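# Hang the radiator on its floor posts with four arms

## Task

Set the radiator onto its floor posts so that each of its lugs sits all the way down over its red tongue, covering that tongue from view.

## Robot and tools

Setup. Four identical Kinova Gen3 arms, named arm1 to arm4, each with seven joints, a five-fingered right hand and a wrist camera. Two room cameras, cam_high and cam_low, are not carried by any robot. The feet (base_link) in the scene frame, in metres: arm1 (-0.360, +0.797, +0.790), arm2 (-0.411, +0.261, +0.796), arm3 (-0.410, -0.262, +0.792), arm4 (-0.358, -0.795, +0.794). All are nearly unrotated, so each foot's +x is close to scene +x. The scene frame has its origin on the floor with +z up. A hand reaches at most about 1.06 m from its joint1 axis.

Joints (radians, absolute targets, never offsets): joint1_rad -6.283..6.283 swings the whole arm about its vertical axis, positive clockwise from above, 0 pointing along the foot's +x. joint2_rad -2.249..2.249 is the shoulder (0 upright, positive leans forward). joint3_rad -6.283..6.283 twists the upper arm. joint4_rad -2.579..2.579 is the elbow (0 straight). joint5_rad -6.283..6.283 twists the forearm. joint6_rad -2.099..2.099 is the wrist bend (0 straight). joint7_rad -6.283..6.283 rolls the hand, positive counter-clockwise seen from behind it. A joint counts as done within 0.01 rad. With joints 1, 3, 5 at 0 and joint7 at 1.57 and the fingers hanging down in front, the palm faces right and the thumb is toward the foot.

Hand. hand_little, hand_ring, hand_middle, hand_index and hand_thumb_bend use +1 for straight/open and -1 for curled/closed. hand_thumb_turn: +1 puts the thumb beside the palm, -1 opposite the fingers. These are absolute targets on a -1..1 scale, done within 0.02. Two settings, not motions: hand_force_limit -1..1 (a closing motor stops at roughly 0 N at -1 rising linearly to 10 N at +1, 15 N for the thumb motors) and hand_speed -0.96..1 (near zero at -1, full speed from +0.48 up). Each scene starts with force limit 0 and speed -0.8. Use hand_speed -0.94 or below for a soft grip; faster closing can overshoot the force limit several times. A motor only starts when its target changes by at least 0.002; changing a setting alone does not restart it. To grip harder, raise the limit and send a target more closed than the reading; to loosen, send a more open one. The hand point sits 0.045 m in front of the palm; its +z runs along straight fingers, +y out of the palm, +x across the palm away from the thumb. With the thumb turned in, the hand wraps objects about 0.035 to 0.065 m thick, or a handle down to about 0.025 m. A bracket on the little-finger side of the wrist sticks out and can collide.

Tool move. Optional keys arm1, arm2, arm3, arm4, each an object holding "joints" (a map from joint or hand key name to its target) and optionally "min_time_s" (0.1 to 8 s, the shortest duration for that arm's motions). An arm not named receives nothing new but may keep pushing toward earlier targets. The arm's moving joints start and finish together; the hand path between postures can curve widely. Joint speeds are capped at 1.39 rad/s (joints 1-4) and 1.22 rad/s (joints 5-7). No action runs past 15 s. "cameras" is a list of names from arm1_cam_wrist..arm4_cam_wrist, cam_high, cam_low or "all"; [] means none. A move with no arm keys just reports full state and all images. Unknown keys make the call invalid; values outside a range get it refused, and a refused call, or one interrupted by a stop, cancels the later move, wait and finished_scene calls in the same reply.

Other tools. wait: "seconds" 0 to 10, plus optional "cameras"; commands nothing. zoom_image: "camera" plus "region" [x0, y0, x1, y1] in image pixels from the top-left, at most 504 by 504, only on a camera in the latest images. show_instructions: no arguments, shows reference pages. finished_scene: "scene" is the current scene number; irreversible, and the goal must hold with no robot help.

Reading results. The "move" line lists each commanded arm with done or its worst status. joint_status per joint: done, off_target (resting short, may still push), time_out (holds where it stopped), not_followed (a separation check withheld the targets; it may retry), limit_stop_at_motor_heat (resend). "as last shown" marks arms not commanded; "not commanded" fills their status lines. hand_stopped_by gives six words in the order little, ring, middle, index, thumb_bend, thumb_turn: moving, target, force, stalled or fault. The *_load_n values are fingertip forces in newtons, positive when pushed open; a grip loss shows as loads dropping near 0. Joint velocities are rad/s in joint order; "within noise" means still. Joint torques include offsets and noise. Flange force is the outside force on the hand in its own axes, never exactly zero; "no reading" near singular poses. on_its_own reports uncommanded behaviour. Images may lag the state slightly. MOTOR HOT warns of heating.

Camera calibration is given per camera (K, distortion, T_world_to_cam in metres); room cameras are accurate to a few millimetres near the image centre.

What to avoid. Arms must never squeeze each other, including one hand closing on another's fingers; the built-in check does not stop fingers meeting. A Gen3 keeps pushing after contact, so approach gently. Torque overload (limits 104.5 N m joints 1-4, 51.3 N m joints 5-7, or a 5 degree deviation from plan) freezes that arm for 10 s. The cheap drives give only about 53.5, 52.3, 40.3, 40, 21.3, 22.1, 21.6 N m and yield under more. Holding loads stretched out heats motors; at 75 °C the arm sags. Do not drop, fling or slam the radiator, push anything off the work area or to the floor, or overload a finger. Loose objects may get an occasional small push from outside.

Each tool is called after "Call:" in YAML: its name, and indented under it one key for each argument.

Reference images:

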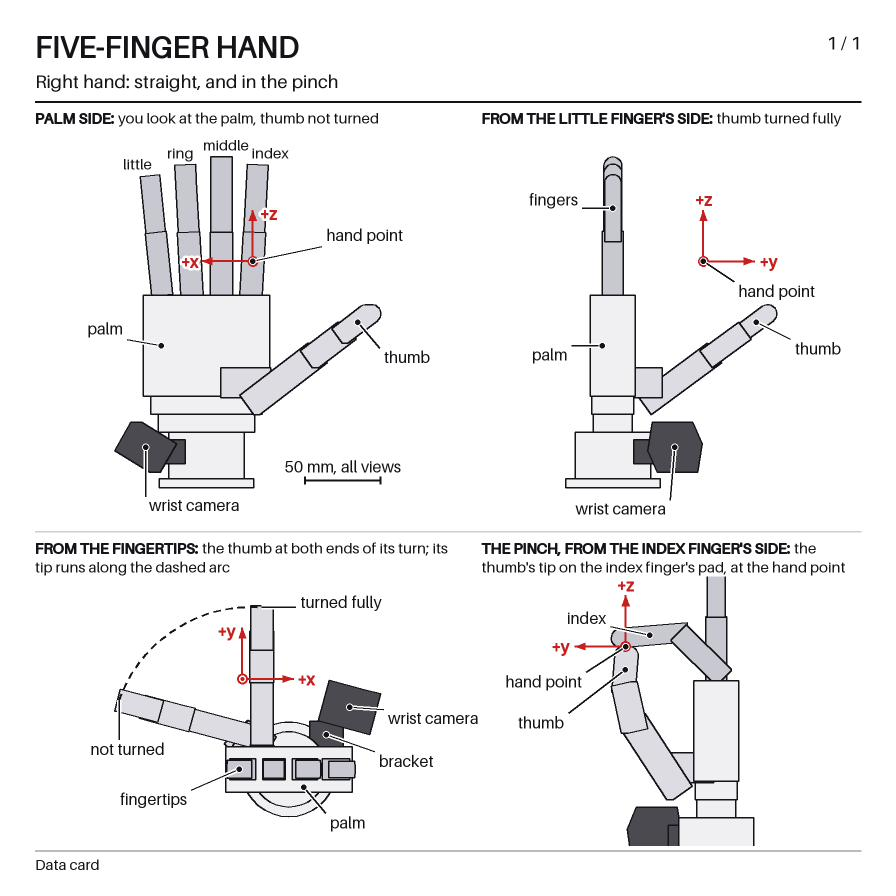

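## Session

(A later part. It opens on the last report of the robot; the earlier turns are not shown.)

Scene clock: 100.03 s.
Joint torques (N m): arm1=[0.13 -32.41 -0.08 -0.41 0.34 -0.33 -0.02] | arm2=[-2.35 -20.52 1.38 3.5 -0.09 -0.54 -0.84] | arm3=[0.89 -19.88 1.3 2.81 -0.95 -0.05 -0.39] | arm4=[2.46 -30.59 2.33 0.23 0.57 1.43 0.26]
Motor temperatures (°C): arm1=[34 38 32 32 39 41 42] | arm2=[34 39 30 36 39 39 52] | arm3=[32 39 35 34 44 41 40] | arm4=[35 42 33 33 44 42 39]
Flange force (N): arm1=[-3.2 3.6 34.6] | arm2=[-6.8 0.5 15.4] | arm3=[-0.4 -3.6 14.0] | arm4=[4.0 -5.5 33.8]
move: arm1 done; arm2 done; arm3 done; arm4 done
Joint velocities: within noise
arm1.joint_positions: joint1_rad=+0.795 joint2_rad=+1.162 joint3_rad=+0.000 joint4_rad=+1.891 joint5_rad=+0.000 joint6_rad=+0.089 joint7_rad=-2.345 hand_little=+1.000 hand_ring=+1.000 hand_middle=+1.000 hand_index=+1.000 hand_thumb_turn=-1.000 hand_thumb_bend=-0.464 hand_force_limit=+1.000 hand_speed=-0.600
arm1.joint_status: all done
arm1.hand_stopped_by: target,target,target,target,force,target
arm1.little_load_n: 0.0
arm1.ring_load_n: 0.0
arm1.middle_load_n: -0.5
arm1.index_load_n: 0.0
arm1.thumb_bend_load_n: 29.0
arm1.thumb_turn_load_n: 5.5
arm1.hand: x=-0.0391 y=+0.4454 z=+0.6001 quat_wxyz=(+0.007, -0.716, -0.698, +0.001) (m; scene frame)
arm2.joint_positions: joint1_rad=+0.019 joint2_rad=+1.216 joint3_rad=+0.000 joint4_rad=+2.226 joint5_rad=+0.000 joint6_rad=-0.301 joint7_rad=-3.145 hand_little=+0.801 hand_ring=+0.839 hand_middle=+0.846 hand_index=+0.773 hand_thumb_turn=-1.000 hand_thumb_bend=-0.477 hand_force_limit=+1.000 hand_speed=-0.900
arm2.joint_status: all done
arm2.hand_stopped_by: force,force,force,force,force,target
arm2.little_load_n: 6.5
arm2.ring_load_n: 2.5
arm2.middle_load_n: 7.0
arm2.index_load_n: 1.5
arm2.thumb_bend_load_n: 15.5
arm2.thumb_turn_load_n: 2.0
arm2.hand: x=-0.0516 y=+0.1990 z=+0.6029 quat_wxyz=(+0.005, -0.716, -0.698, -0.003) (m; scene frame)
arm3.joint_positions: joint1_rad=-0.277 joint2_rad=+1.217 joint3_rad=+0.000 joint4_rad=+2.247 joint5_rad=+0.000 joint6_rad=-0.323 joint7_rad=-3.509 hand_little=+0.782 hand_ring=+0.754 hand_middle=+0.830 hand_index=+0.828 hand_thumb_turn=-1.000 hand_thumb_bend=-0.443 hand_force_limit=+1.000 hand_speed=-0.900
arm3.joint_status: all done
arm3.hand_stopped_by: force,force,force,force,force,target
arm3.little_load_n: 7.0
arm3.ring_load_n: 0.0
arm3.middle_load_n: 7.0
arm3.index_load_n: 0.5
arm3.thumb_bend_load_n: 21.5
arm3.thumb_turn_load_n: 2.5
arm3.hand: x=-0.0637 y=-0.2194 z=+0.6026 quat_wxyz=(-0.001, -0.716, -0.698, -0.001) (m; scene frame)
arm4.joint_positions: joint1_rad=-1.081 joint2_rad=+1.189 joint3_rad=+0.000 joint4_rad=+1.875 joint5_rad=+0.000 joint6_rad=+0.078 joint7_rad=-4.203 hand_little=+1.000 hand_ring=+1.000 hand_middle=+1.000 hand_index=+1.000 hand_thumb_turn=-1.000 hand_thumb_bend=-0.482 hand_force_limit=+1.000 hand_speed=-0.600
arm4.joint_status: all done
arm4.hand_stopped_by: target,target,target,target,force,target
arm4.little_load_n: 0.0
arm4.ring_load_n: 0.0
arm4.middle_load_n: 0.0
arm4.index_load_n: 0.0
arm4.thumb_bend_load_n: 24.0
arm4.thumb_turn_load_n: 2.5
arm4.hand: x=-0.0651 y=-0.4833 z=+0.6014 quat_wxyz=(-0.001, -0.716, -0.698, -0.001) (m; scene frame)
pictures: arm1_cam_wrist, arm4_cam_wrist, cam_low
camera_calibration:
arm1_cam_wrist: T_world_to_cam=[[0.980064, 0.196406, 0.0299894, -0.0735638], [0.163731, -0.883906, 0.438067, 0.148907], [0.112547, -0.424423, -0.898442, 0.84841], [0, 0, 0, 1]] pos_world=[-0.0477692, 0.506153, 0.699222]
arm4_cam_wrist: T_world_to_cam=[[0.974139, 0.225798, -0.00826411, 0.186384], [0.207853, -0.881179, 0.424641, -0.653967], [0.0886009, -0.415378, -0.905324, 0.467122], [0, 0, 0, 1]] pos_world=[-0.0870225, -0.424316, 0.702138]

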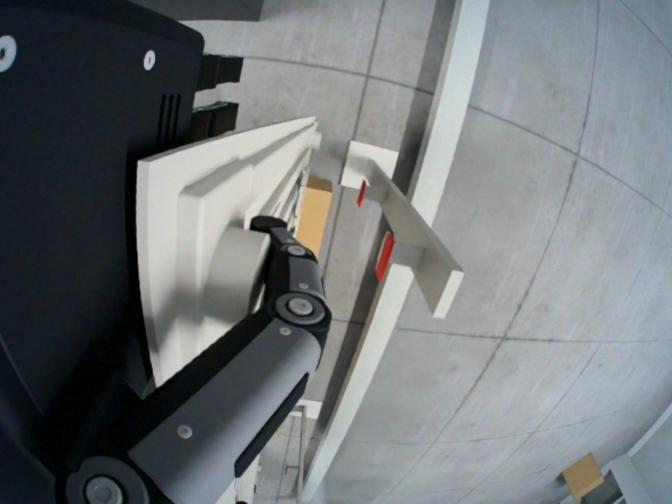

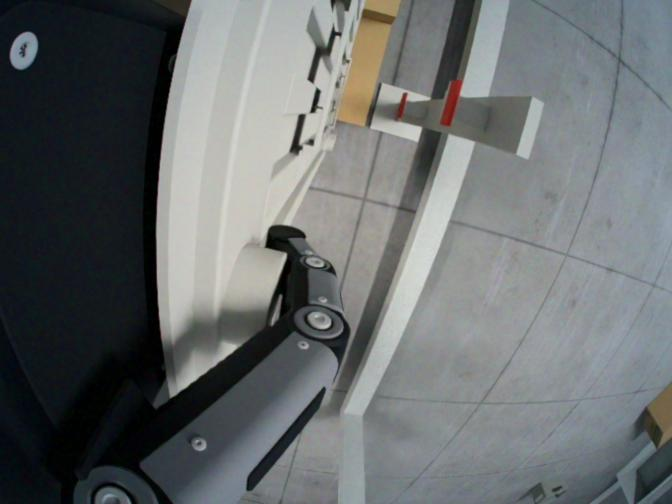

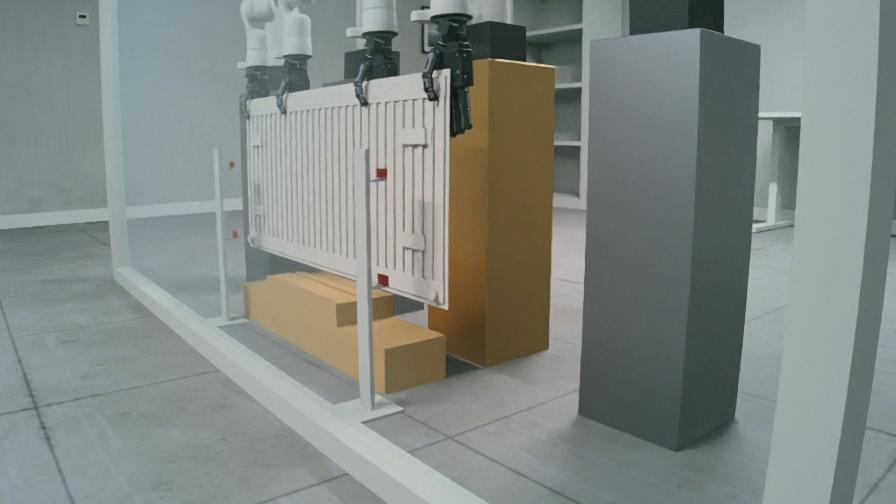

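Call:
move:
  arm1: {"joints":{"joint1_rad":0.73035,"joint2_rad":1.1944,"joint4_rad":1.79074,"joint6_rad":0.15645,"joint7_rad":-2.40574},"min_time_s":4}
  arm2: {"joints":{"joint1_rad":0.01708,"joint2_rad":1.21668,"joint4_rad":2.09401,"joint6_rad":-0.1691,"joint7_rad":-3.14301},"min_time_s":4}
  arm3: {"joints":{"joint1_rad":-0.23437,"joint2_rad":1.21543,"joint4_rad":2.11339,"joint6_rad":-0.18723,"joint7_rad":-3.46246},"min_time_s":4}
  arm4: {"joints":{"joint1_rad":-0.9966,"joint2_rad":1.22037,"joint4_rad":1.77716,"joint6_rad":0.14406,"joint7_rad":-4.11469},"min_time_s":4}
  cameras: ["cam_low","arm1_cam_wrist","arm4_cam_wrist"]

Scene clock: 112.03 s.
Joint torques (N m): arm1=[-0.29 -33.38 -0.61 -1.46 0.3 -0.33 -0.01] | arm2=[-2.85 -22.16 0.49 1.95 -0.03 -0.53 -0.84] | arm3=[0.55 -22.44 0.94 1.64 -0.81 -0.22 -0.14] | arm4=[3.99 -30.5 3.79 0.17 0.42 1.86 -0.1]
Motor temperatures (°C): arm1=[34 39 32 32 39 41 42] | arm2=[34 40 30 36 39 39 52] | arm3=[32 39 35 34 44 41 40] | arm4=[35 43 33 33 44 42 39]
Flange force (N): arm1=[-4.0 3.6 33.2] | arm2=[-8.3 0.9 15.5] | arm3=[-0.4 -1.9 17.0] | arm4=[7.5 -5.8 31.8]
move: arm1 done; arm2 done; arm3 done; arm4 done
Joint velocities: within noise
arm1.joint_positions: joint1_rad=+0.730 joint2_rad=+1.194 joint3_rad=+0.000 joint4_rad=+1.791 joint5_rad=+0.000 joint6_rad=+0.156 joint7_rad=-2.406 hand_little=+1.000 hand_ring=+1.000 hand_middle=+1.000 hand_index=+1.000 hand_thumb_turn=-1.000 hand_thumb_bend=-0.464 hand_force_limit=+1.000 hand_speed=-0.600
arm1.joint_status: all done
arm1.hand_stopped_by: target,target,target,target,force,target
arm1.little_load_n: 0.0
arm1.ring_load_n: 0.0
arm1.middle_load_n: 0.0
arm1.index_load_n: 0.0
arm1.thumb_bend_load_n: 29.0
arm1.thumb_turn_load_n: 5.0
arm1.hand: x=+0.0004 y=+0.4455 z=+0.5897 quat_wxyz=(+0.007, -0.715, -0.699, +0.001) (m; scene frame)
arm2.joint_positions: joint1_rad=+0.017 joint2_rad=+1.217 joint3_rad=+0.000 joint4_rad=+2.094 joint5_rad=+0.000 joint6_rad=-0.169 joint7_rad=-3.143 hand_little=+0.801 hand_ring=+0.839 hand_middle=+0.846 hand_index=+0.773 hand_thumb_turn=-1.000 hand_thumb_bend=-0.477 hand_force_limit=+1.000 hand_speed=-0.900
arm2.joint_status: all done
arm2.hand_stopped_by: force,force,force,force,force,target
arm2.little_load_n: 6.0
arm2.ring_load_n: 2.5
arm2.middle_load_n: 7.0
arm2.index_load_n: 1.5
arm2.thumb_bend_load_n: 15.5
arm2.thumb_turn_load_n: 2.0
arm2.hand: x=-0.0111 y=+0.1991 z=+0.5929 quat_wxyz=(+0.005, -0.715, -0.699, -0.003) (m; scene frame)
arm3.joint_positions: joint1_rad=-0.234 joint2_rad=+1.215 joint3_rad=+0.000 joint4_rad=+2.113 joint5_rad=+0.000 joint6_rad=-0.187 joint7_rad=-3.462 hand_little=+0.782 hand_ring=+0.754 hand_middle=+0.830 hand_index=+0.828 hand_thumb_turn=-1.000 hand_thumb_bend=-0.443 hand_force_limit=+1.000 hand_speed=-0.900
arm3.joint_status: all done
arm3.hand_stopped_by: force,force,force,force,force,target
arm3.little_load_n: 7.0
arm3.ring_load_n: 0.0
arm3.middle_load_n: 7.0
arm3.index_load_n: 2.0
arm3.thumb_bend_load_n: 21.0
arm3.thumb_turn_load_n: 3.0
arm3.hand: x=-0.0216 y=-0.2194 z=+0.5927 quat_wxyz=(-0.001, -0.715, -0.699, -0.001) (m; scene frame)
arm4.joint_positions: joint1_rad=-0.997 joint2_rad=+1.220 joint3_rad=+0.000 joint4_rad=+1.777 joint5_rad=+0.000 joint6_rad=+0.144 joint7_rad=-4.115 hand_little=+1.000 hand_ring=+1.000 hand_middle=+1.000 hand_index=+1.000 hand_thumb_turn=-1.000 hand_thumb_bend=-0.482 hand_force_limit=+1.000 hand_speed=-0.600
arm4.joint_status: all done
arm4.hand_stopped_by: target,target,target,target,force,target
arm4.little_load_n: 0.0
arm4.ring_load_n: 0.0
arm4.middle_load_n: 0.0
arm4.index_load_n: 0.0
arm4.thumb_bend_load_n: 24.5
arm4.thumb_turn_load_n: 2.0
arm4.hand: x=-0.0219 y=-0.4834 z=+0.5914 quat_wxyz=(-0.001, -0.715, -0.699, -0.001) (m; scene frame)
pictures: arm1_cam_wrist, arm4_cam_wrist, cam_low
camera_calibration:
arm1_cam_wrist: T_world_to_cam=[[0.979273, 0.200304, 0.0300478, -0.113685], [0.167227, -0.883271, 0.438028, 0.146795], [0.114279, -0.423924, -0.898459, 0.834436], [0, 0, 0, 1]] pos_world=[-0.00857746, 0.506168, 0.688822]
arm4_cam_wrist: T_world_to_cam=[[0.97321, 0.229771, -0.00824261, 0.14609], [0.211429, -0.880286, 0.424728, -0.65834], [0.0903344, -0.415092, -0.905283, 0.454243], [0, 0, 0, 1]] pos_world=[-0.044018, -0.424542, 0.692038]

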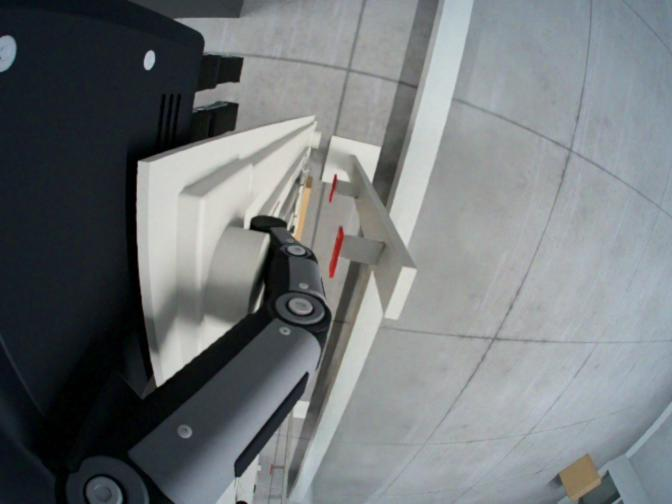

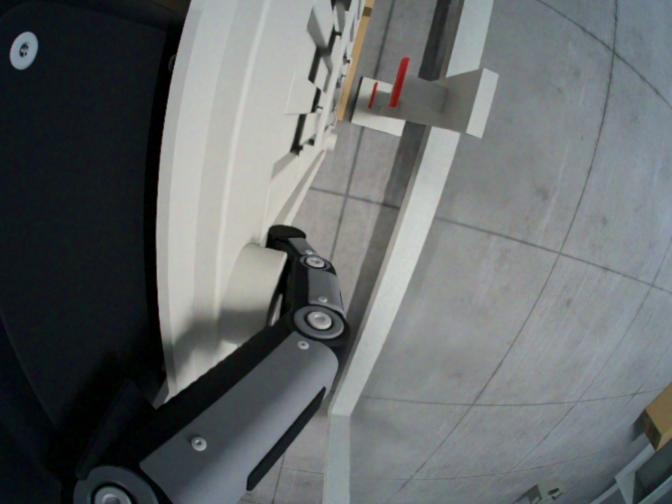

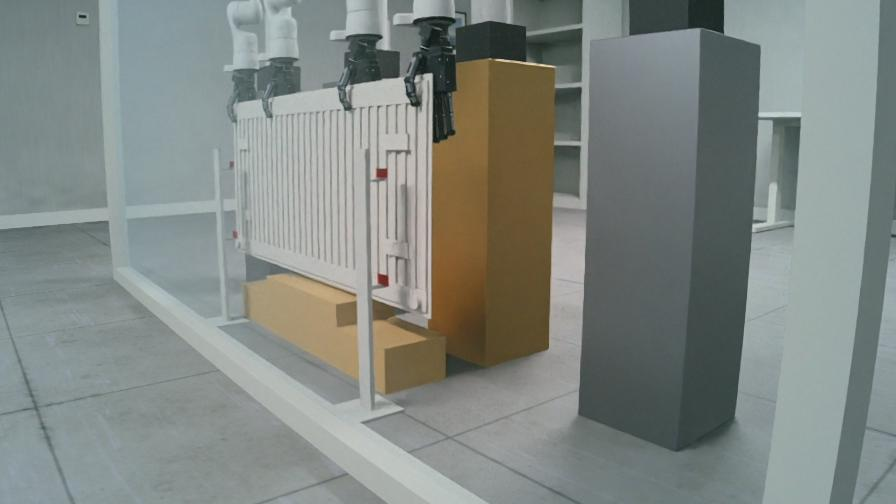

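Call:
move:
  arm1: {"joints":{"joint1_rad":0.68695,"joint2_rad":1.2034,"joint4_rad":1.71855,"joint6_rad":0.21964,"joint7_rad":-2.44514},"min_time_s":3.5}
  arm2: {"joints":{"joint1_rad":0.01616,"joint2_rad":1.20712,"joint4_rad":2.00167,"joint6_rad":-0.0672,"joint7_rad":-3.13993},"min_time_s":3.5}
  arm3: {"joints":{"joint1_rad":-0.20801,"joint2_rad":1.20387,"joint4_rad":2.01868,"joint6_rad":-0.08096,"joint7_rad":-3.4321},"min_time_s":3.5}
  arm4: {"joints":{"joint1_rad":-0.93782,"joint2_rad":1.22895,"joint4_rad":1.70354,"joint6_rad":0.2091,"joint7_rad":-4.05191},"min_time_s":3.5}
  cameras: ["cam_low","arm1_cam_wrist","arm4_cam_wrist"]

Call:
zoom_image:
  camera: "arm4_cam_wrist"
  region: [290, 0, 410, 160]

Call:
zoom_image:
  camera: "arm1_cam_wrist"
  region: [260, 110, 380, 300]

Call:
zoom_image:
  camera: "cam_low"
  region: [350, 60, 440, 320]

Call:
zoom_image:
  camera: "cam_low"
  region: [195, 90, 285, 260]

Scene clock: 117.63 s.
Joint torques (N m): arm1=[-0.44 -34.94 -0.36 -2.63 0.29 -0.37 0.02] | arm2=[-3.05 -23.43 0.53 0.85 -0.13 -0.64 -0.86] | arm3=[0.54 -23.22 0.95 -0.48 -0.8 -0.38 -0.3] | arm4=[4.14 -31.89 3.9 -0.4 0.48 2.21 -0.22]
Motor temperatures (°C): arm1=[34 39 32 32 39 41 42] | arm2=[34 40 30 36 39 39 52] | arm3=[32 40 35 34 44 41 40] | arm4=[35 43 33 33 44 42 39]
Flange force (N): arm1=[-4.3 3.8 33.9] | arm2=[-8.8 1.9 15.7] | arm3=[-0.9 -3.4 14.5] | arm4=[8.5 -4.4 33.2]
move: arm1 done; arm2 done; arm3 done; arm4 done
Joint velocities: within noise
arm1.joint_positions: joint1_rad=+0.687 joint2_rad=+1.203 joint3_rad=+0.000 joint4_rad=+1.719 joint5_rad=+0.000 joint6_rad=+0.220 joint7_rad=-2.445 hand_little=+1.000 hand_ring=+1.000 hand_middle=+1.000 hand_index=+1.000 hand_thumb_turn=-1.000 hand_thumb_bend=-0.464 hand_force_limit=+1.000 hand_speed=-0.600
arm1.joint_status: all done
arm1.hand_stopped_by: target,target,target,target,force,target
arm1.little_load_n: 0.0
arm1.ring_load_n: 0.0
arm1.middle_load_n: 0.0
arm1.index_load_n: 0.0
arm1.thumb_bend_load_n: 28.5
arm1.thumb_turn_load_n: 4.5
arm1.hand: x=+0.0299 y=+0.4455 z=+0.5896 quat_wxyz=(+0.007, -0.714, -0.701, +0.001) (m; scene frame)
arm2.joint_positions: joint1_rad=+0.016 joint2_rad=+1.207 joint3_rad=+0.000 joint4_rad=+2.002 joint5_rad=+0.000 joint6_rad=-0.067 joint7_rad=-3.140 hand_little=+0.801 hand_ring=+0.839 hand_middle=+0.846 hand_index=+0.773 hand_thumb_turn=-1.000 hand_thumb_bend=-0.477 hand_force_limit=+1.000 hand_speed=-0.900
arm2.joint_status: all done
arm2.hand_stopped_by: force,force,force,force,force,target
arm2.little_load_n: 6.5
arm2.ring_load_n: 2.5
arm2.middle_load_n: 7.5
arm2.index_load_n: 1.5
arm2.thumb_bend_load_n: 16.5
arm2.thumb_turn_load_n: 2.5
arm2.hand: x=+0.0194 y=+0.1990 z=+0.5929 quat_wxyz=(+0.005, -0.713, -0.701, -0.003) (m; scene frame)
arm3.joint_positions: joint1_rad=-0.208 joint2_rad=+1.204 joint3_rad=+0.000 joint4_rad=+2.019 joint5_rad=+0.000 joint6_rad=-0.081 joint7_rad=-3.432 hand_little=+0.782 hand_ring=+0.754 hand_middle=+0.830 hand_index=+0.828 hand_thumb_turn=-1.000 hand_thumb_bend=-0.443 hand_force_limit=+1.000 hand_speed=-0.900
arm3.joint_status: all done
arm3.hand_stopped_by: force,force,force,force,force,target
arm3.little_load_n: 7.0
arm3.ring_load_n: 0.0
arm3.middle_load_n: 6.5
arm3.index_load_n: 1.0
arm3.thumb_bend_load_n: 19.0
arm3.thumb_turn_load_n: 2.5
arm3.hand: x=+0.0107 y=-0.2194 z=+0.5928 quat_wxyz=(-0.001, -0.714, -0.700, -0.001) (m; scene frame)
arm4.joint_positions: joint1_rad=-0.938 joint2_rad=+1.229 joint3_rad=+0.000 joint4_rad=+1.704 joint5_rad=+0.000 joint6_rad=+0.209 joint7_rad=-4.052 hand_little=+1.000 hand_ring=+1.000 hand_middle=+1.000 hand_index=+1.000 hand_thumb_turn=-1.000 hand_thumb_bend=-0.482 hand_force_limit=+1.000 hand_speed=-0.600
arm4.joint_status: all done
arm4.hand_stopped_by: target,target,target,target,force,target
arm4.little_load_n: 0.0
arm4.ring_load_n: 0.0
arm4.middle_load_n: 0.0
arm4.index_load_n: 0.0
arm4.thumb_bend_load_n: 25.5
arm4.thumb_turn_load_n: 1.5
arm4.hand: x=+0.0114 y=-0.4833 z=+0.5916 quat_wxyz=(-0.001, -0.713, -0.701, -0.001) (m; scene frame)
pictures: arm1_cam_wrist, arm4_cam_wrist, cam_low
camera_calibration:
arm1_cam_wrist: T_world_to_cam=[[0.978453, 0.204268, 0.0300698, -0.144354], [0.170802, -0.882621, 0.437958, 0.14151], [0.116001, -0.423386, -0.898492, 0.830677], [0, 0, 0, 1]] pos_world=[0.0207141, 0.506083, 0.688723]
arm4_cam_wrist: T_world_to_cam=[[0.972297, 0.233605, -0.00824125, 0.115595], [0.214897, -0.879448, 0.424723, -0.665071], [0.0919699, -0.414728, -0.905286, 0.451697], [0, 0, 0, 1]] pos_world=[-0.0110135, -0.424568, 0.692338]

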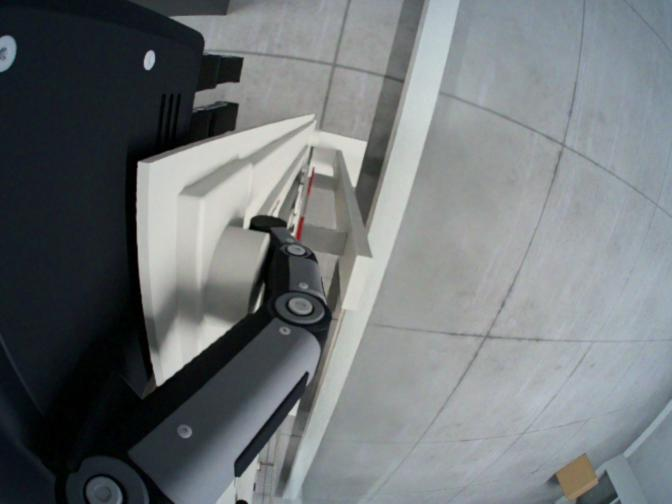

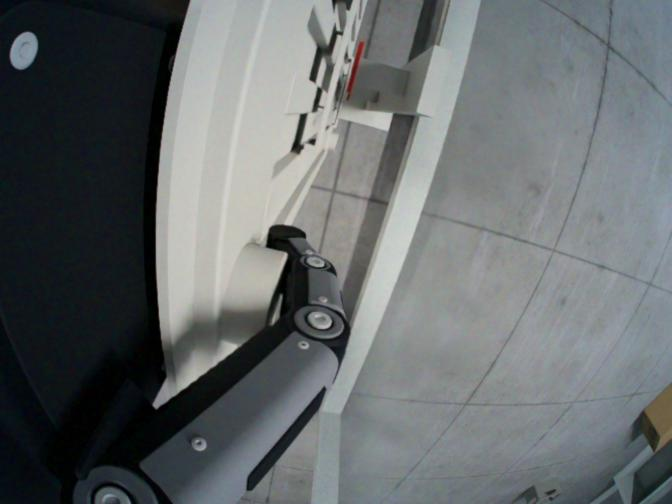

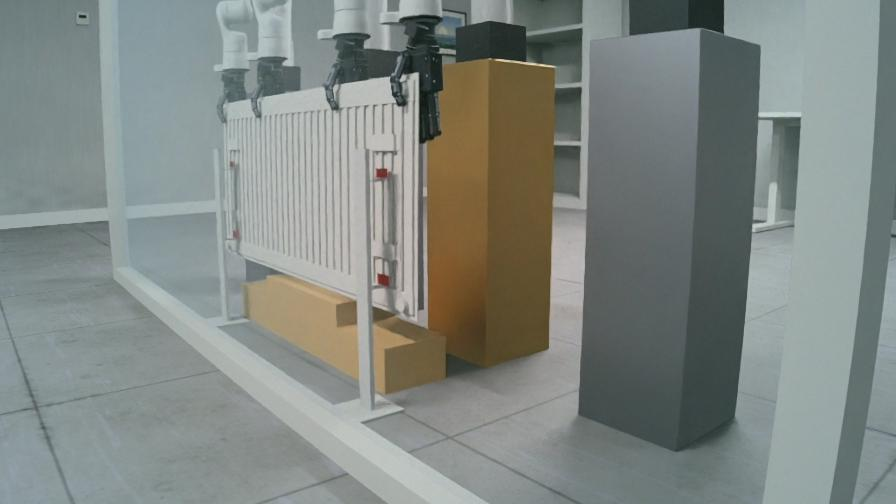

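Scaled by 3.150 from the camera's 672x504 image, which has a finer 960x720 frame.

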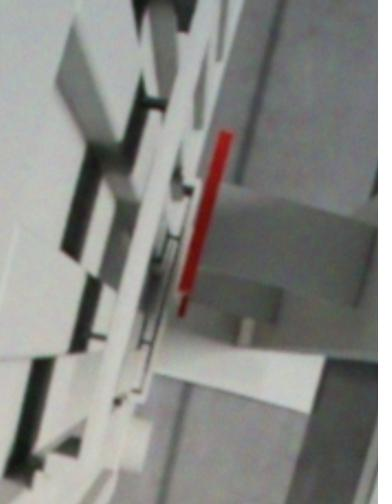

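Scaled by 2.653 from the camera's 672x504 image, which has a finer 960x720 frame.

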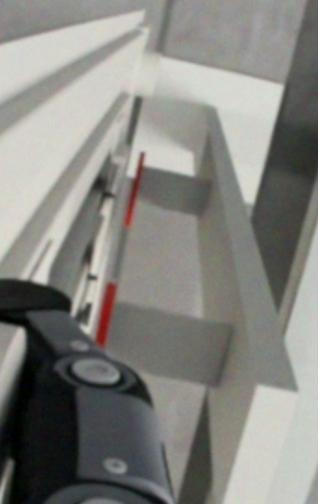

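Scaled by 1.938 from the camera's 896x504 image, which has a finer 1280x720 frame.

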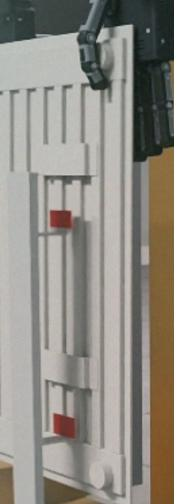

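Scaled by 2.965 from the camera's 896x504 image, which has a finer 1280x720 frame.

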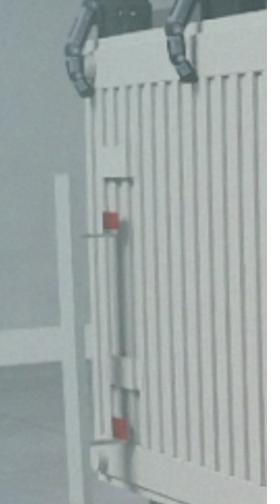

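Call:
zoom_image:
  camera: "cam_low"
  region: [360, 125, 410, 185]

Call:
zoom_image:
  camera: "cam_low"
  region: [215, 125, 265, 185]

Scaled by 8.400 from the camera's 896x504 image, which has a finer 1280x720 frame.

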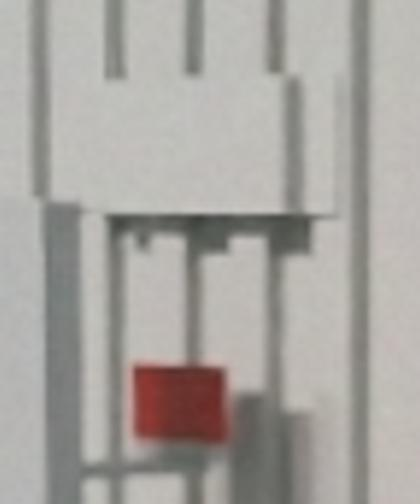

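Scaled by 8.400 from the camera's 896x504 image, which has a finer 1280x720 frame.

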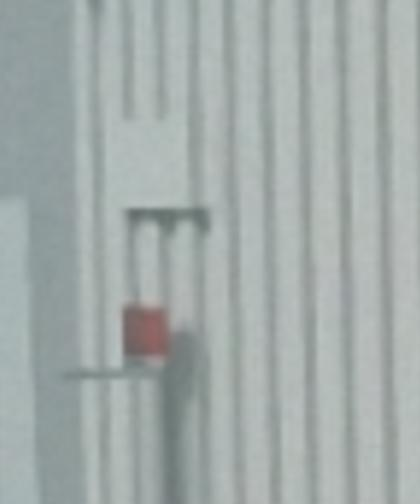

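Call:
move:
  arm1: {"joints":{"joint1_rad":0.67365,"joint2_rad":1.26544,"joint4_rad":1.66215,"joint6_rad":0.214,"joint7_rad":-2.45844},"min_time_s":3.5}
  arm2: {"joints":{"joint1_rad":0.01567,"joint2_rad":1.26983,"joint4_rad":1.93649,"joint6_rad":-0.06473,"joint7_rad":-3.14042},"min_time_s":3.5}
  arm3: {"joints":{"joint1_rad":-0.20151,"joint2_rad":1.26671,"joint4_rad":1.95506,"joint6_rad":-0.08018,"joint7_rad":-3.4256},"min_time_s":3.5}
  arm4: {"joints":{"joint1_rad":-0.92284,"joint2_rad":1.29041,"joint4_rad":1.64811,"joint6_rad":0.20307,"joint7_rad":-4.03693},"min_time_s":3.5}
  cameras: ["cam_low","arm1_cam_wrist","arm4_cam_wrist"]

Call:
zoom_image:
  camera: "arm4_cam_wrist"
  region: [290, 0, 390, 150]

Call:
zoom_image:
  camera: "arm1_cam_wrist"
  region: [270, 120, 350, 270]

Call:
zoom_image:
  camera: "cam_low"
  region: [355, 125, 405, 195]

Call:
zoom_image:
  camera: "cam_low"
  region: [210, 125, 260, 195]

Scene clock: 126.40 s.
Joint torques (N m): arm1=[-0.41 -36.35 -0.67 -1.94 0.08 0.11 -0.19] | arm2=[-2.94 -22.38 0.48 0.83 -0.19 -0.46 -0.89] | arm3=[0.76 -22.48 1.24 -0.14 -0.83 -0.15 -0.28] | arm4=[4.42 -33.63 4.27 -0.56 0.42 2.14 -0.24]
Motor temperatures (°C): arm1=[34 39 32 32 39 41 42] | arm2=[34 40 30 36 39 39 52] | arm3=[32 40 35 34 44 41 40] | arm4=[35 43 33 33 44 42 39]
Flange force (N): arm1=[-5.3 4.5 37.4] | arm2=[-8.4 1.6 12.0] | arm3=[-0.2 -3.0 11.8] | arm4=[8.8 -4.7 35.9]
move: arm1 done; arm2 done; arm3 done; arm4 done
Joint velocities: within noise
arm1.joint_positions: joint1_rad=+0.674 joint2_rad=+1.265 joint3_rad=+0.000 joint4_rad=+1.662 joint5_rad=+0.000 joint6_rad=+0.214 joint7_rad=-2.458 hand_little=+1.000 hand_ring=+1.000 hand_middle=+1.000 hand_index=+1.000 hand_thumb_turn=-1.000 hand_thumb_bend=-0.464 hand_force_limit=+1.000 hand_speed=-0.600
arm1.joint_status: all done
arm1.hand_stopped_by: target,target,target,target,force,target
arm1.little_load_n: 0.0
arm1.ring_load_n: 0.0
arm1.middle_load_n: 0.0
arm1.index_load_n: 0.0
arm1.thumb_bend_load_n: 29.5
arm1.thumb_turn_load_n: 5.0
arm1.hand: x=+0.0391 y=+0.4456 z=+0.5645 quat_wxyz=(+0.007, -0.714, -0.701, +0.001) (m; scene frame)
arm2.joint_positions: joint1_rad=+0.016 joint2_rad=+1.270 joint3_rad=+0.000 joint4_rad=+1.936 joint5_rad=+0.000 joint6_rad=-0.065 joint7_rad=-3.140 hand_little=+0.801 hand_ring=+0.839 hand_middle=+0.846 hand_index=+0.773 hand_thumb_turn=-1.000 hand_thumb_bend=-0.477 hand_force_limit=+1.000 hand_speed=-0.900
arm2.joint_status: all done
arm2.hand_stopped_by: force,force,force,force,force,target
arm2.little_load_n: 6.5
arm2.ring_load_n: 2.5
arm2.middle_load_n: 6.5
arm2.index_load_n: 0.5
arm2.thumb_bend_load_n: 16.0
arm2.thumb_turn_load_n: 2.0
arm2.hand: x=+0.0288 y=+0.1993 z=+0.5679 quat_wxyz=(+0.005, -0.713, -0.701, -0.003) (m; scene frame)
arm3.joint_positions: joint1_rad=-0.201 joint2_rad=+1.267 joint3_rad=+0.000 joint4_rad=+1.955 joint5_rad=+0.000 joint6_rad=-0.080 joint7_rad=-3.426 hand_little=+0.782 hand_ring=+0.754 hand_middle=+0.830 hand_index=+0.828 hand_thumb_turn=-1.000 hand_thumb_bend=-0.443 hand_force_limit=+1.000 hand_speed=-0.900
arm3.joint_status: all done
arm3.hand_stopped_by: force,force,force,force,force,target
arm3.little_load_n: 6.5
arm3.ring_load_n: 0.0
arm3.middle_load_n: 6.0
arm3.index_load_n: 1.5
arm3.thumb_bend_load_n: 18.5
arm3.thumb_turn_load_n: 2.5
arm3.hand: x=+0.0198 y=-0.2194 z=+0.5679 quat_wxyz=(-0.001, -0.714, -0.700, -0.001) (m; scene frame)
arm4.joint_positions: joint1_rad=-0.923 joint2_rad=+1.290 joint3_rad=+0.000 joint4_rad=+1.648 joint5_rad=+0.000 joint6_rad=+0.203 joint7_rad=-4.037 hand_little=+1.000 hand_ring=+1.000 hand_middle=+1.000 hand_index=+1.000 hand_thumb_turn=-1.000 hand_thumb_bend=-0.482 hand_force_limit=+1.000 hand_speed=-0.600
arm4.joint_status: all done
arm4.hand_stopped_by: target,target,target,target,force,target
arm4.little_load_n: 0.5
arm4.ring_load_n: 0.0
arm4.middle_load_n: 0.0
arm4.index_load_n: 0.0
arm4.thumb_bend_load_n: 25.0
arm4.thumb_turn_load_n: 1.5
arm4.hand: x=+0.0204 y=-0.4833 z=+0.5667 quat_wxyz=(-0.001, -0.713, -0.701, -0.001) (m; scene frame)
pictures: arm1_cam_wrist, arm4_cam_wrist, cam_low
camera_calibration:
arm1_cam_wrist: T_world_to_cam=[[0.978455, 0.204261, 0.030054, -0.152628], [0.170787, -0.882565, 0.438076, 0.151002], [0.116007, -0.423505, -0.898435, 0.807165], [0, 0, 0, 1]] pos_world=[0.0299141, 0.506283, 0.663622]
arm4_cam_wrist: T_world_to_cam=[[0.972294, 0.233615, -0.00822067, 0.106532], [0.214906, -0.879485, 0.424643, -0.65637], [0.091973, -0.414645, -0.905323, 0.428288], [0, 0, 0, 1]] pos_world=[-0.00191345, -0.424568, 0.667338]

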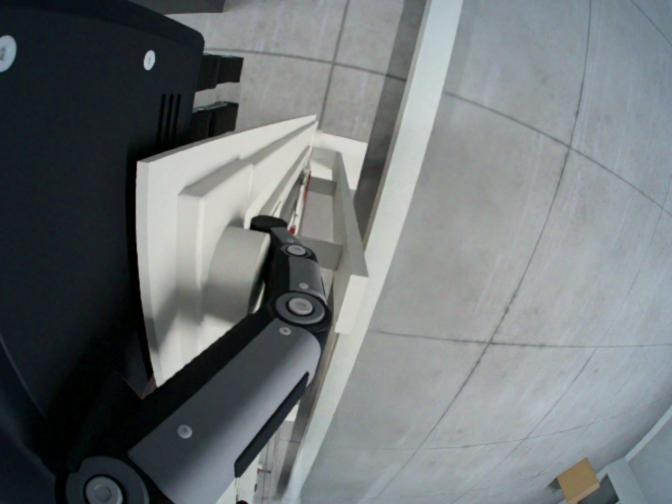

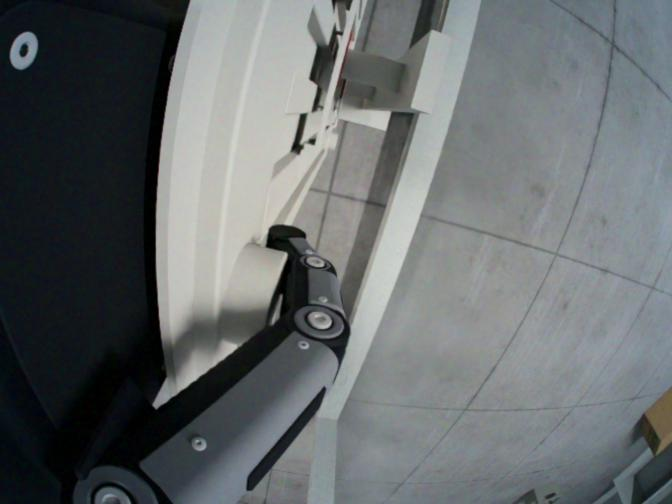

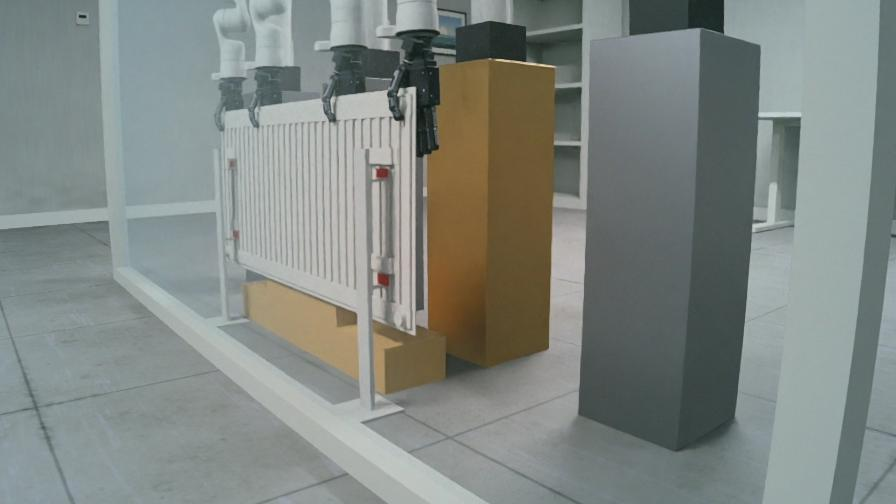

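Scaled by 3.360 from the camera's 672x504 image, which has a finer 960x720 frame.

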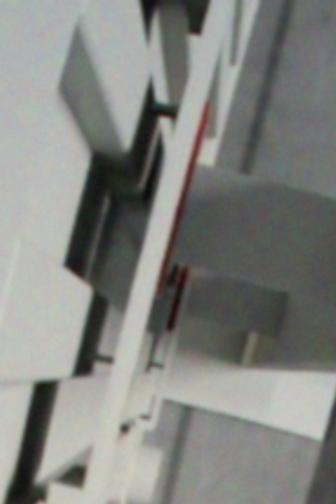

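Scaled by 3.360 from the camera's 672x504 image, which has a finer 960x720 frame.

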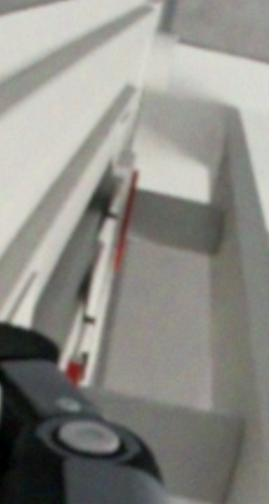

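Scaled by 7.200 from the camera's 896x504 image, which has a finer 1280x720 frame.

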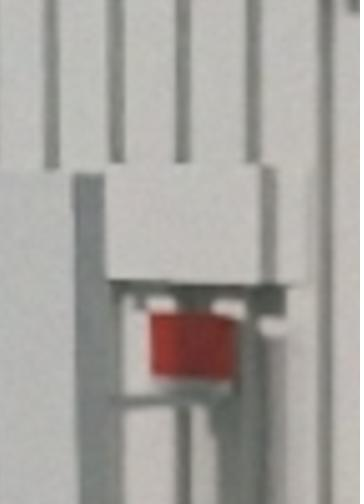

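Scaled by 7.200 from the camera's 896x504 image, which has a finer 1280x720 frame.

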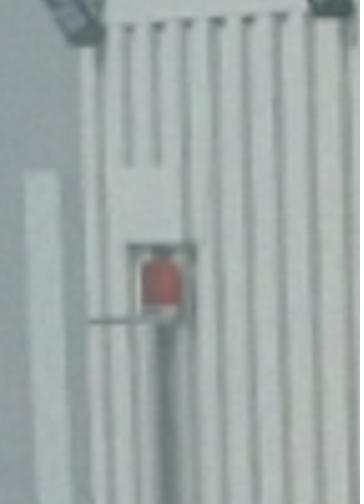

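Call:
zoom_image:
  camera: "arm1_cam_wrist"
  region: [270, 160, 320, 240]

Call:
zoom_image:
  camera: "arm4_cam_wrist"
  region: [315, 20, 365, 120]

Scaled by 6.300 from the camera's 672x504 image, which has a finer 960x720 frame.

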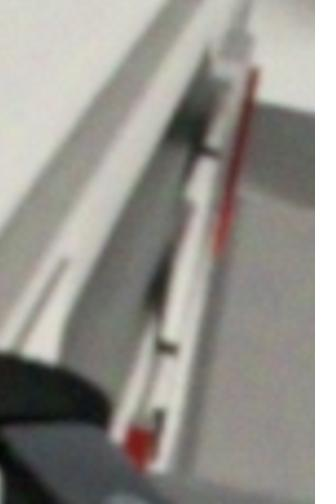

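Scaled by 5.040 from the camera's 672x504 image, which has a finer 960x720 frame.

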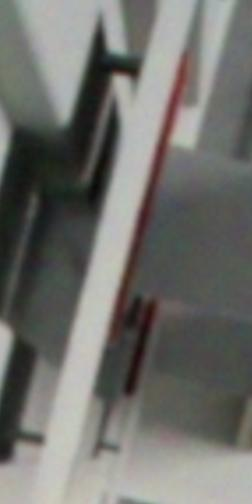

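Call:
move:
  cameras: ["cam_high","cam_low","arm2_cam_wrist","arm3_cam_wrist"]

Call:
zoom_image:
  camera: "cam_high"
  region: [440, 280, 540, 420]

Call:
zoom_image:
  camera: "cam_low"
  region: [355, 240, 425, 310]

Call:
zoom_image:
  camera: "arm3_cam_wrist"
  region: [240, 200, 400, 420]

Call:
zoom_image:
  camera: "arm2_cam_wrist"
  region: [220, 0, 400, 200]

Scene clock: 132.47 s.
Joint torques (N m): arm1=[-0.44 -36.3 -0.62 -1.92 0.08 0.11 -0.18] | arm2=[-2.94 -22.35 0.48 0.9 -0.18 -0.43 -0.89] | arm3=[0.71 -22.5 1.22 -0.08 -0.83 -0.15 -0.33] | arm4=[4.4 -33.64 4.29 -0.56 0.44 2.14 -0.25]
Motor temperatures (°C): arm1=[34 39 32 32 39 41 42] | arm2=[34 40 30 36 39 39 52] | arm3=[32 40 35 34 44 41 40] | arm4=[35 43 33 33 44 42 39]
Flange force (N): arm1=[-5.3 4.5 37.3] | arm2=[-8.4 1.7 12.0] | arm3=[-0.3 -2.8 11.9] | arm4=[8.8 -4.6 35.9]
Joint velocities: within noise
arm1.joint_positions: joint1_rad=+0.674 joint2_rad=+1.265 joint3_rad=+0.000 joint4_rad=+1.662 joint5_rad=+0.000 joint6_rad=+0.214 joint7_rad=-2.458 hand_little=+1.000 hand_ring=+1.000 hand_middle=+1.000 hand_index=+1.000 hand_thumb_turn=-1.000 hand_thumb_bend=-0.464 hand_force_limit=+1.000 hand_speed=-0.600
arm1.joint_status: all done
arm1.hand_stopped_by: target,target,target,target,force,target
arm1.little_load_n: 0.0
arm1.ring_load_n: 0.0
arm1.middle_load_n: 0.0
arm1.index_load_n: 0.0
arm1.thumb_bend_load_n: 29.5
arm1.thumb_turn_load_n: 4.5
arm1.hand: x=+0.0392 y=+0.4456 z=+0.5645 quat_wxyz=(+0.007, -0.714, -0.701, +0.001) (m; scene frame)
arm2.joint_positions: joint1_rad=+0.016 joint2_rad=+1.270 joint3_rad=+0.000 joint4_rad=+1.936 joint5_rad=+0.000 joint6_rad=-0.065 joint7_rad=-3.140 hand_little=+0.801 hand_ring=+0.839 hand_middle=+0.846 hand_index=+0.773 hand_thumb_turn=-1.000 hand_thumb_bend=-0.477 hand_force_limit=+1.000 hand_speed=-0.900
arm2.joint_status: all done
arm2.hand_stopped_by: force,force,force,force,force,target
arm2.little_load_n: 6.5
arm2.ring_load_n: 2.5
arm2.middle_load_n: 6.5
arm2.index_load_n: 0.5
arm2.thumb_bend_load_n: 16.0
arm2.thumb_turn_load_n: 2.0
arm2.hand: x=+0.0288 y=+0.1993 z=+0.5679 quat_wxyz=(+0.005, -0.713, -0.701, -0.003) (m; scene frame)
arm3.joint_positions: joint1_rad=-0.201 joint2_rad=+1.267 joint3_rad=+0.000 joint4_rad=+1.955 joint5_rad=+0.000 joint6_rad=-0.080 joint7_rad=-3.426 hand_little=+0.782 hand_ring=+0.754 hand_middle=+0.830 hand_index=+0.828 hand_thumb_turn=-1.000 hand_thumb_bend=-0.443 hand_force_limit=+1.000 hand_speed=-0.900
arm3.joint_status: all done
arm3.hand_stopped_by: force,force,force,force,force,target
arm3.little_load_n: 6.5
arm3.ring_load_n: 0.0
arm3.middle_load_n: 6.0
arm3.index_load_n: 1.5
arm3.thumb_bend_load_n: 18.5
arm3.thumb_turn_load_n: 2.5
arm3.hand: x=+0.0198 y=-0.2194 z=+0.5679 quat_wxyz=(-0.001, -0.714, -0.700, -0.001) (m; scene frame)
arm4.joint_positions: joint1_rad=-0.923 joint2_rad=+1.290 joint3_rad=+0.000 joint4_rad=+1.648 joint5_rad=+0.000 joint6_rad=+0.203 joint7_rad=-4.037 hand_little=+1.000 hand_ring=+1.000 hand_middle=+1.000 hand_index=+1.000 hand_thumb_turn=-1.000 hand_thumb_bend=-0.482 hand_force_limit=+1.000 hand_speed=-0.600
arm4.joint_status: all done
arm4.hand_stopped_by: target,target,target,target,force,target
arm4.little_load_n: 0.0
arm4.ring_load_n: 0.0
arm4.middle_load_n: 0.0
arm4.index_load_n: 0.0
arm4.thumb_bend_load_n: 25.0
arm4.thumb_turn_load_n: 1.5
arm4.hand: x=+0.0204 y=-0.4833 z=+0.5667 quat_wxyz=(-0.001, -0.713, -0.701, -0.001) (m; scene frame)
pictures: arm2_cam_wrist, arm3_cam_wrist, cam_high, cam_low
camera_calibration:
arm2_cam_wrist: T_world_to_cam=[[0.962505, 0.26939, 0.0318396, -0.101895], [0.227284, -0.864948, 0.447446, -0.0744784], [0.148077, -0.423432, -0.893744, 0.707204], [0, 0, 0, 1]] pos_world=[0.0102816, 0.262482, 0.668629]
arm3_cam_wrist: T_world_to_cam=[[0.981087, 0.187249, 0.0490543, -0.00739413], [0.152855, -0.904927, 0.397169, -0.408505], [0.11876, -0.382159, -0.916434, 0.54951], [0, 0, 0, 1]] pos_world=[0.00443627, -0.158282, 0.666198]

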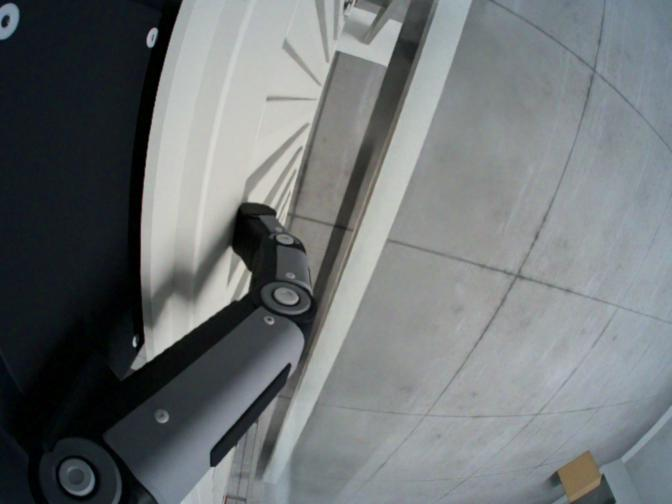

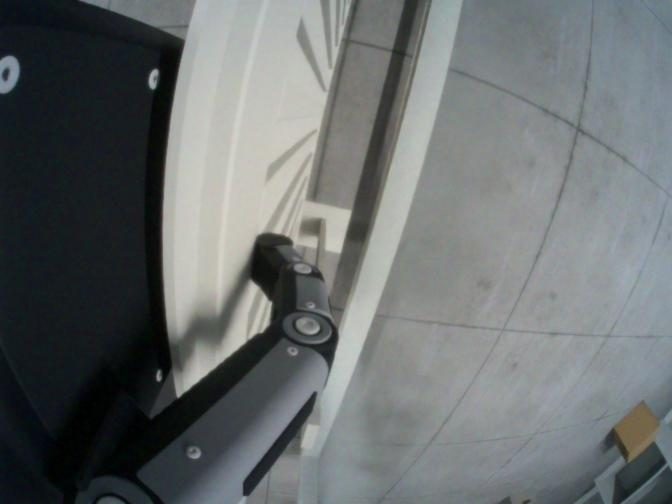

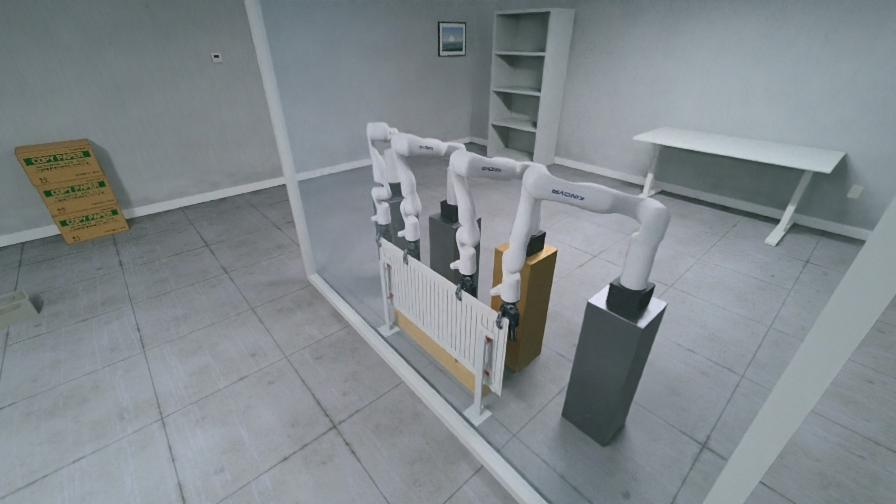

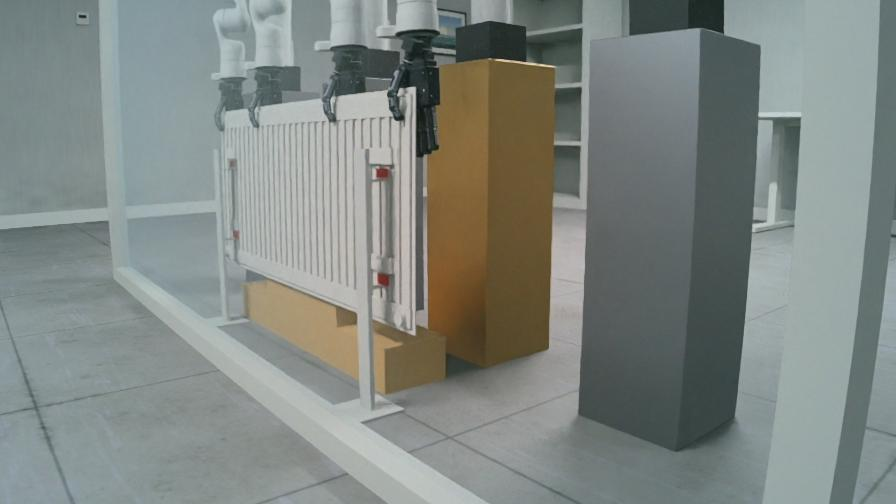

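Scaled by 3.600 from the camera's 896x504 image, which has a finer 1280x720 frame.

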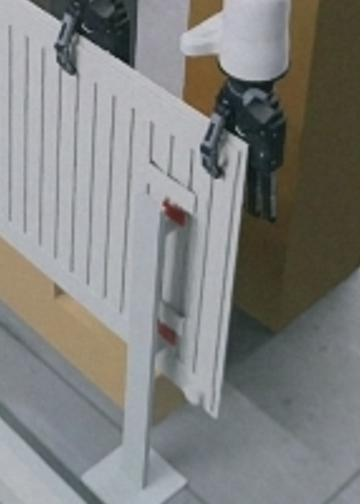

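Scaled by 7.200 from the camera's 896x504 image, which has a finer 1280x720 frame.

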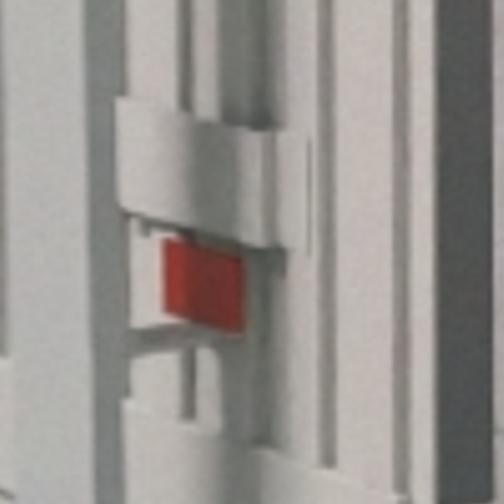

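Scaled by 2.291 from the camera's 672x504 image, which has a finer 960x720 frame.

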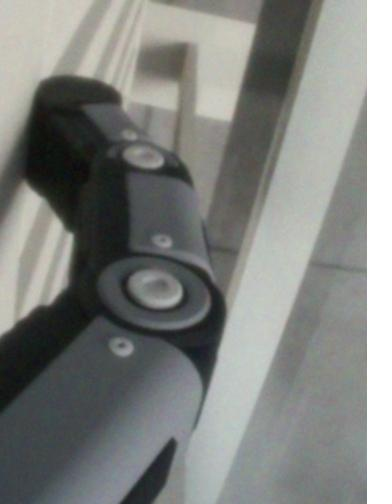

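Scaled by 2.520 from the camera's 672x504 image, which has a finer 960x720 frame.

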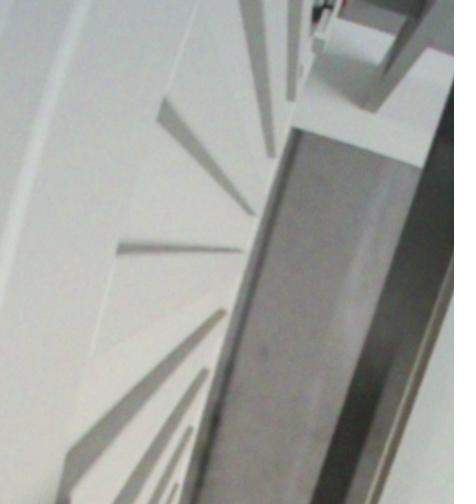

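Call:
zoom_image:
  camera: "arm2_cam_wrist"
  region: [325, 0, 375, 40]

Call:
zoom_image:
  camera: "arm2_cam_wrist"
  region: [200, 460, 270, 504]

Call:
zoom_image:
  camera: "cam_high"
  region: [465, 310, 515, 380]

Call:
zoom_image:
  camera: "cam_high"
  region: [375, 230, 425, 340]

Scaled by 10.080 from the camera's 672x504 image, which has a finer 960x720 frame.

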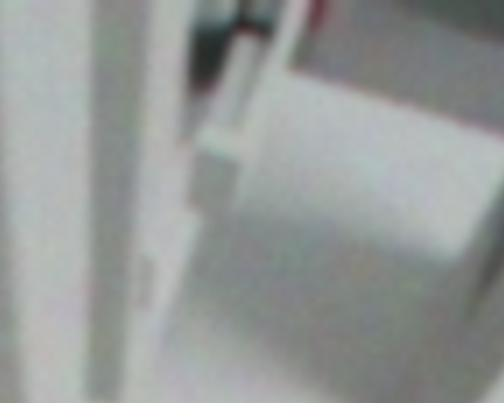

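Scaled by 7.200 from the camera's 672x504 image, which has a finer 960x720 frame.

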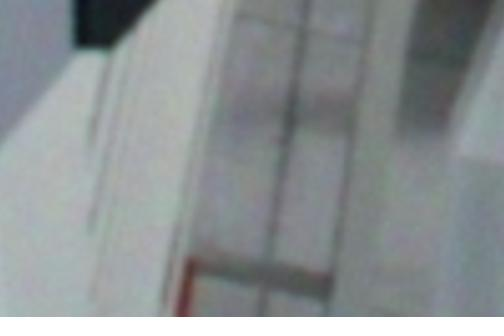

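Scaled by 7.200 from the camera's 896x504 image, which has a finer 1280x720 frame.

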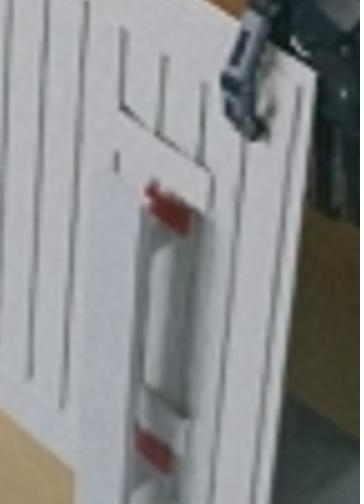

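Scaled by 4.582 from the camera's 896x504 image, which has a finer 1280x720 frame.

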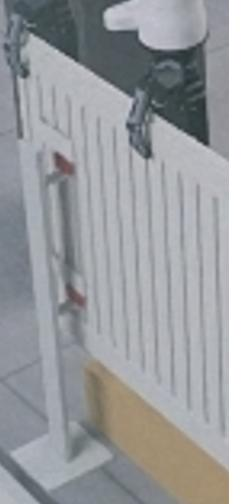

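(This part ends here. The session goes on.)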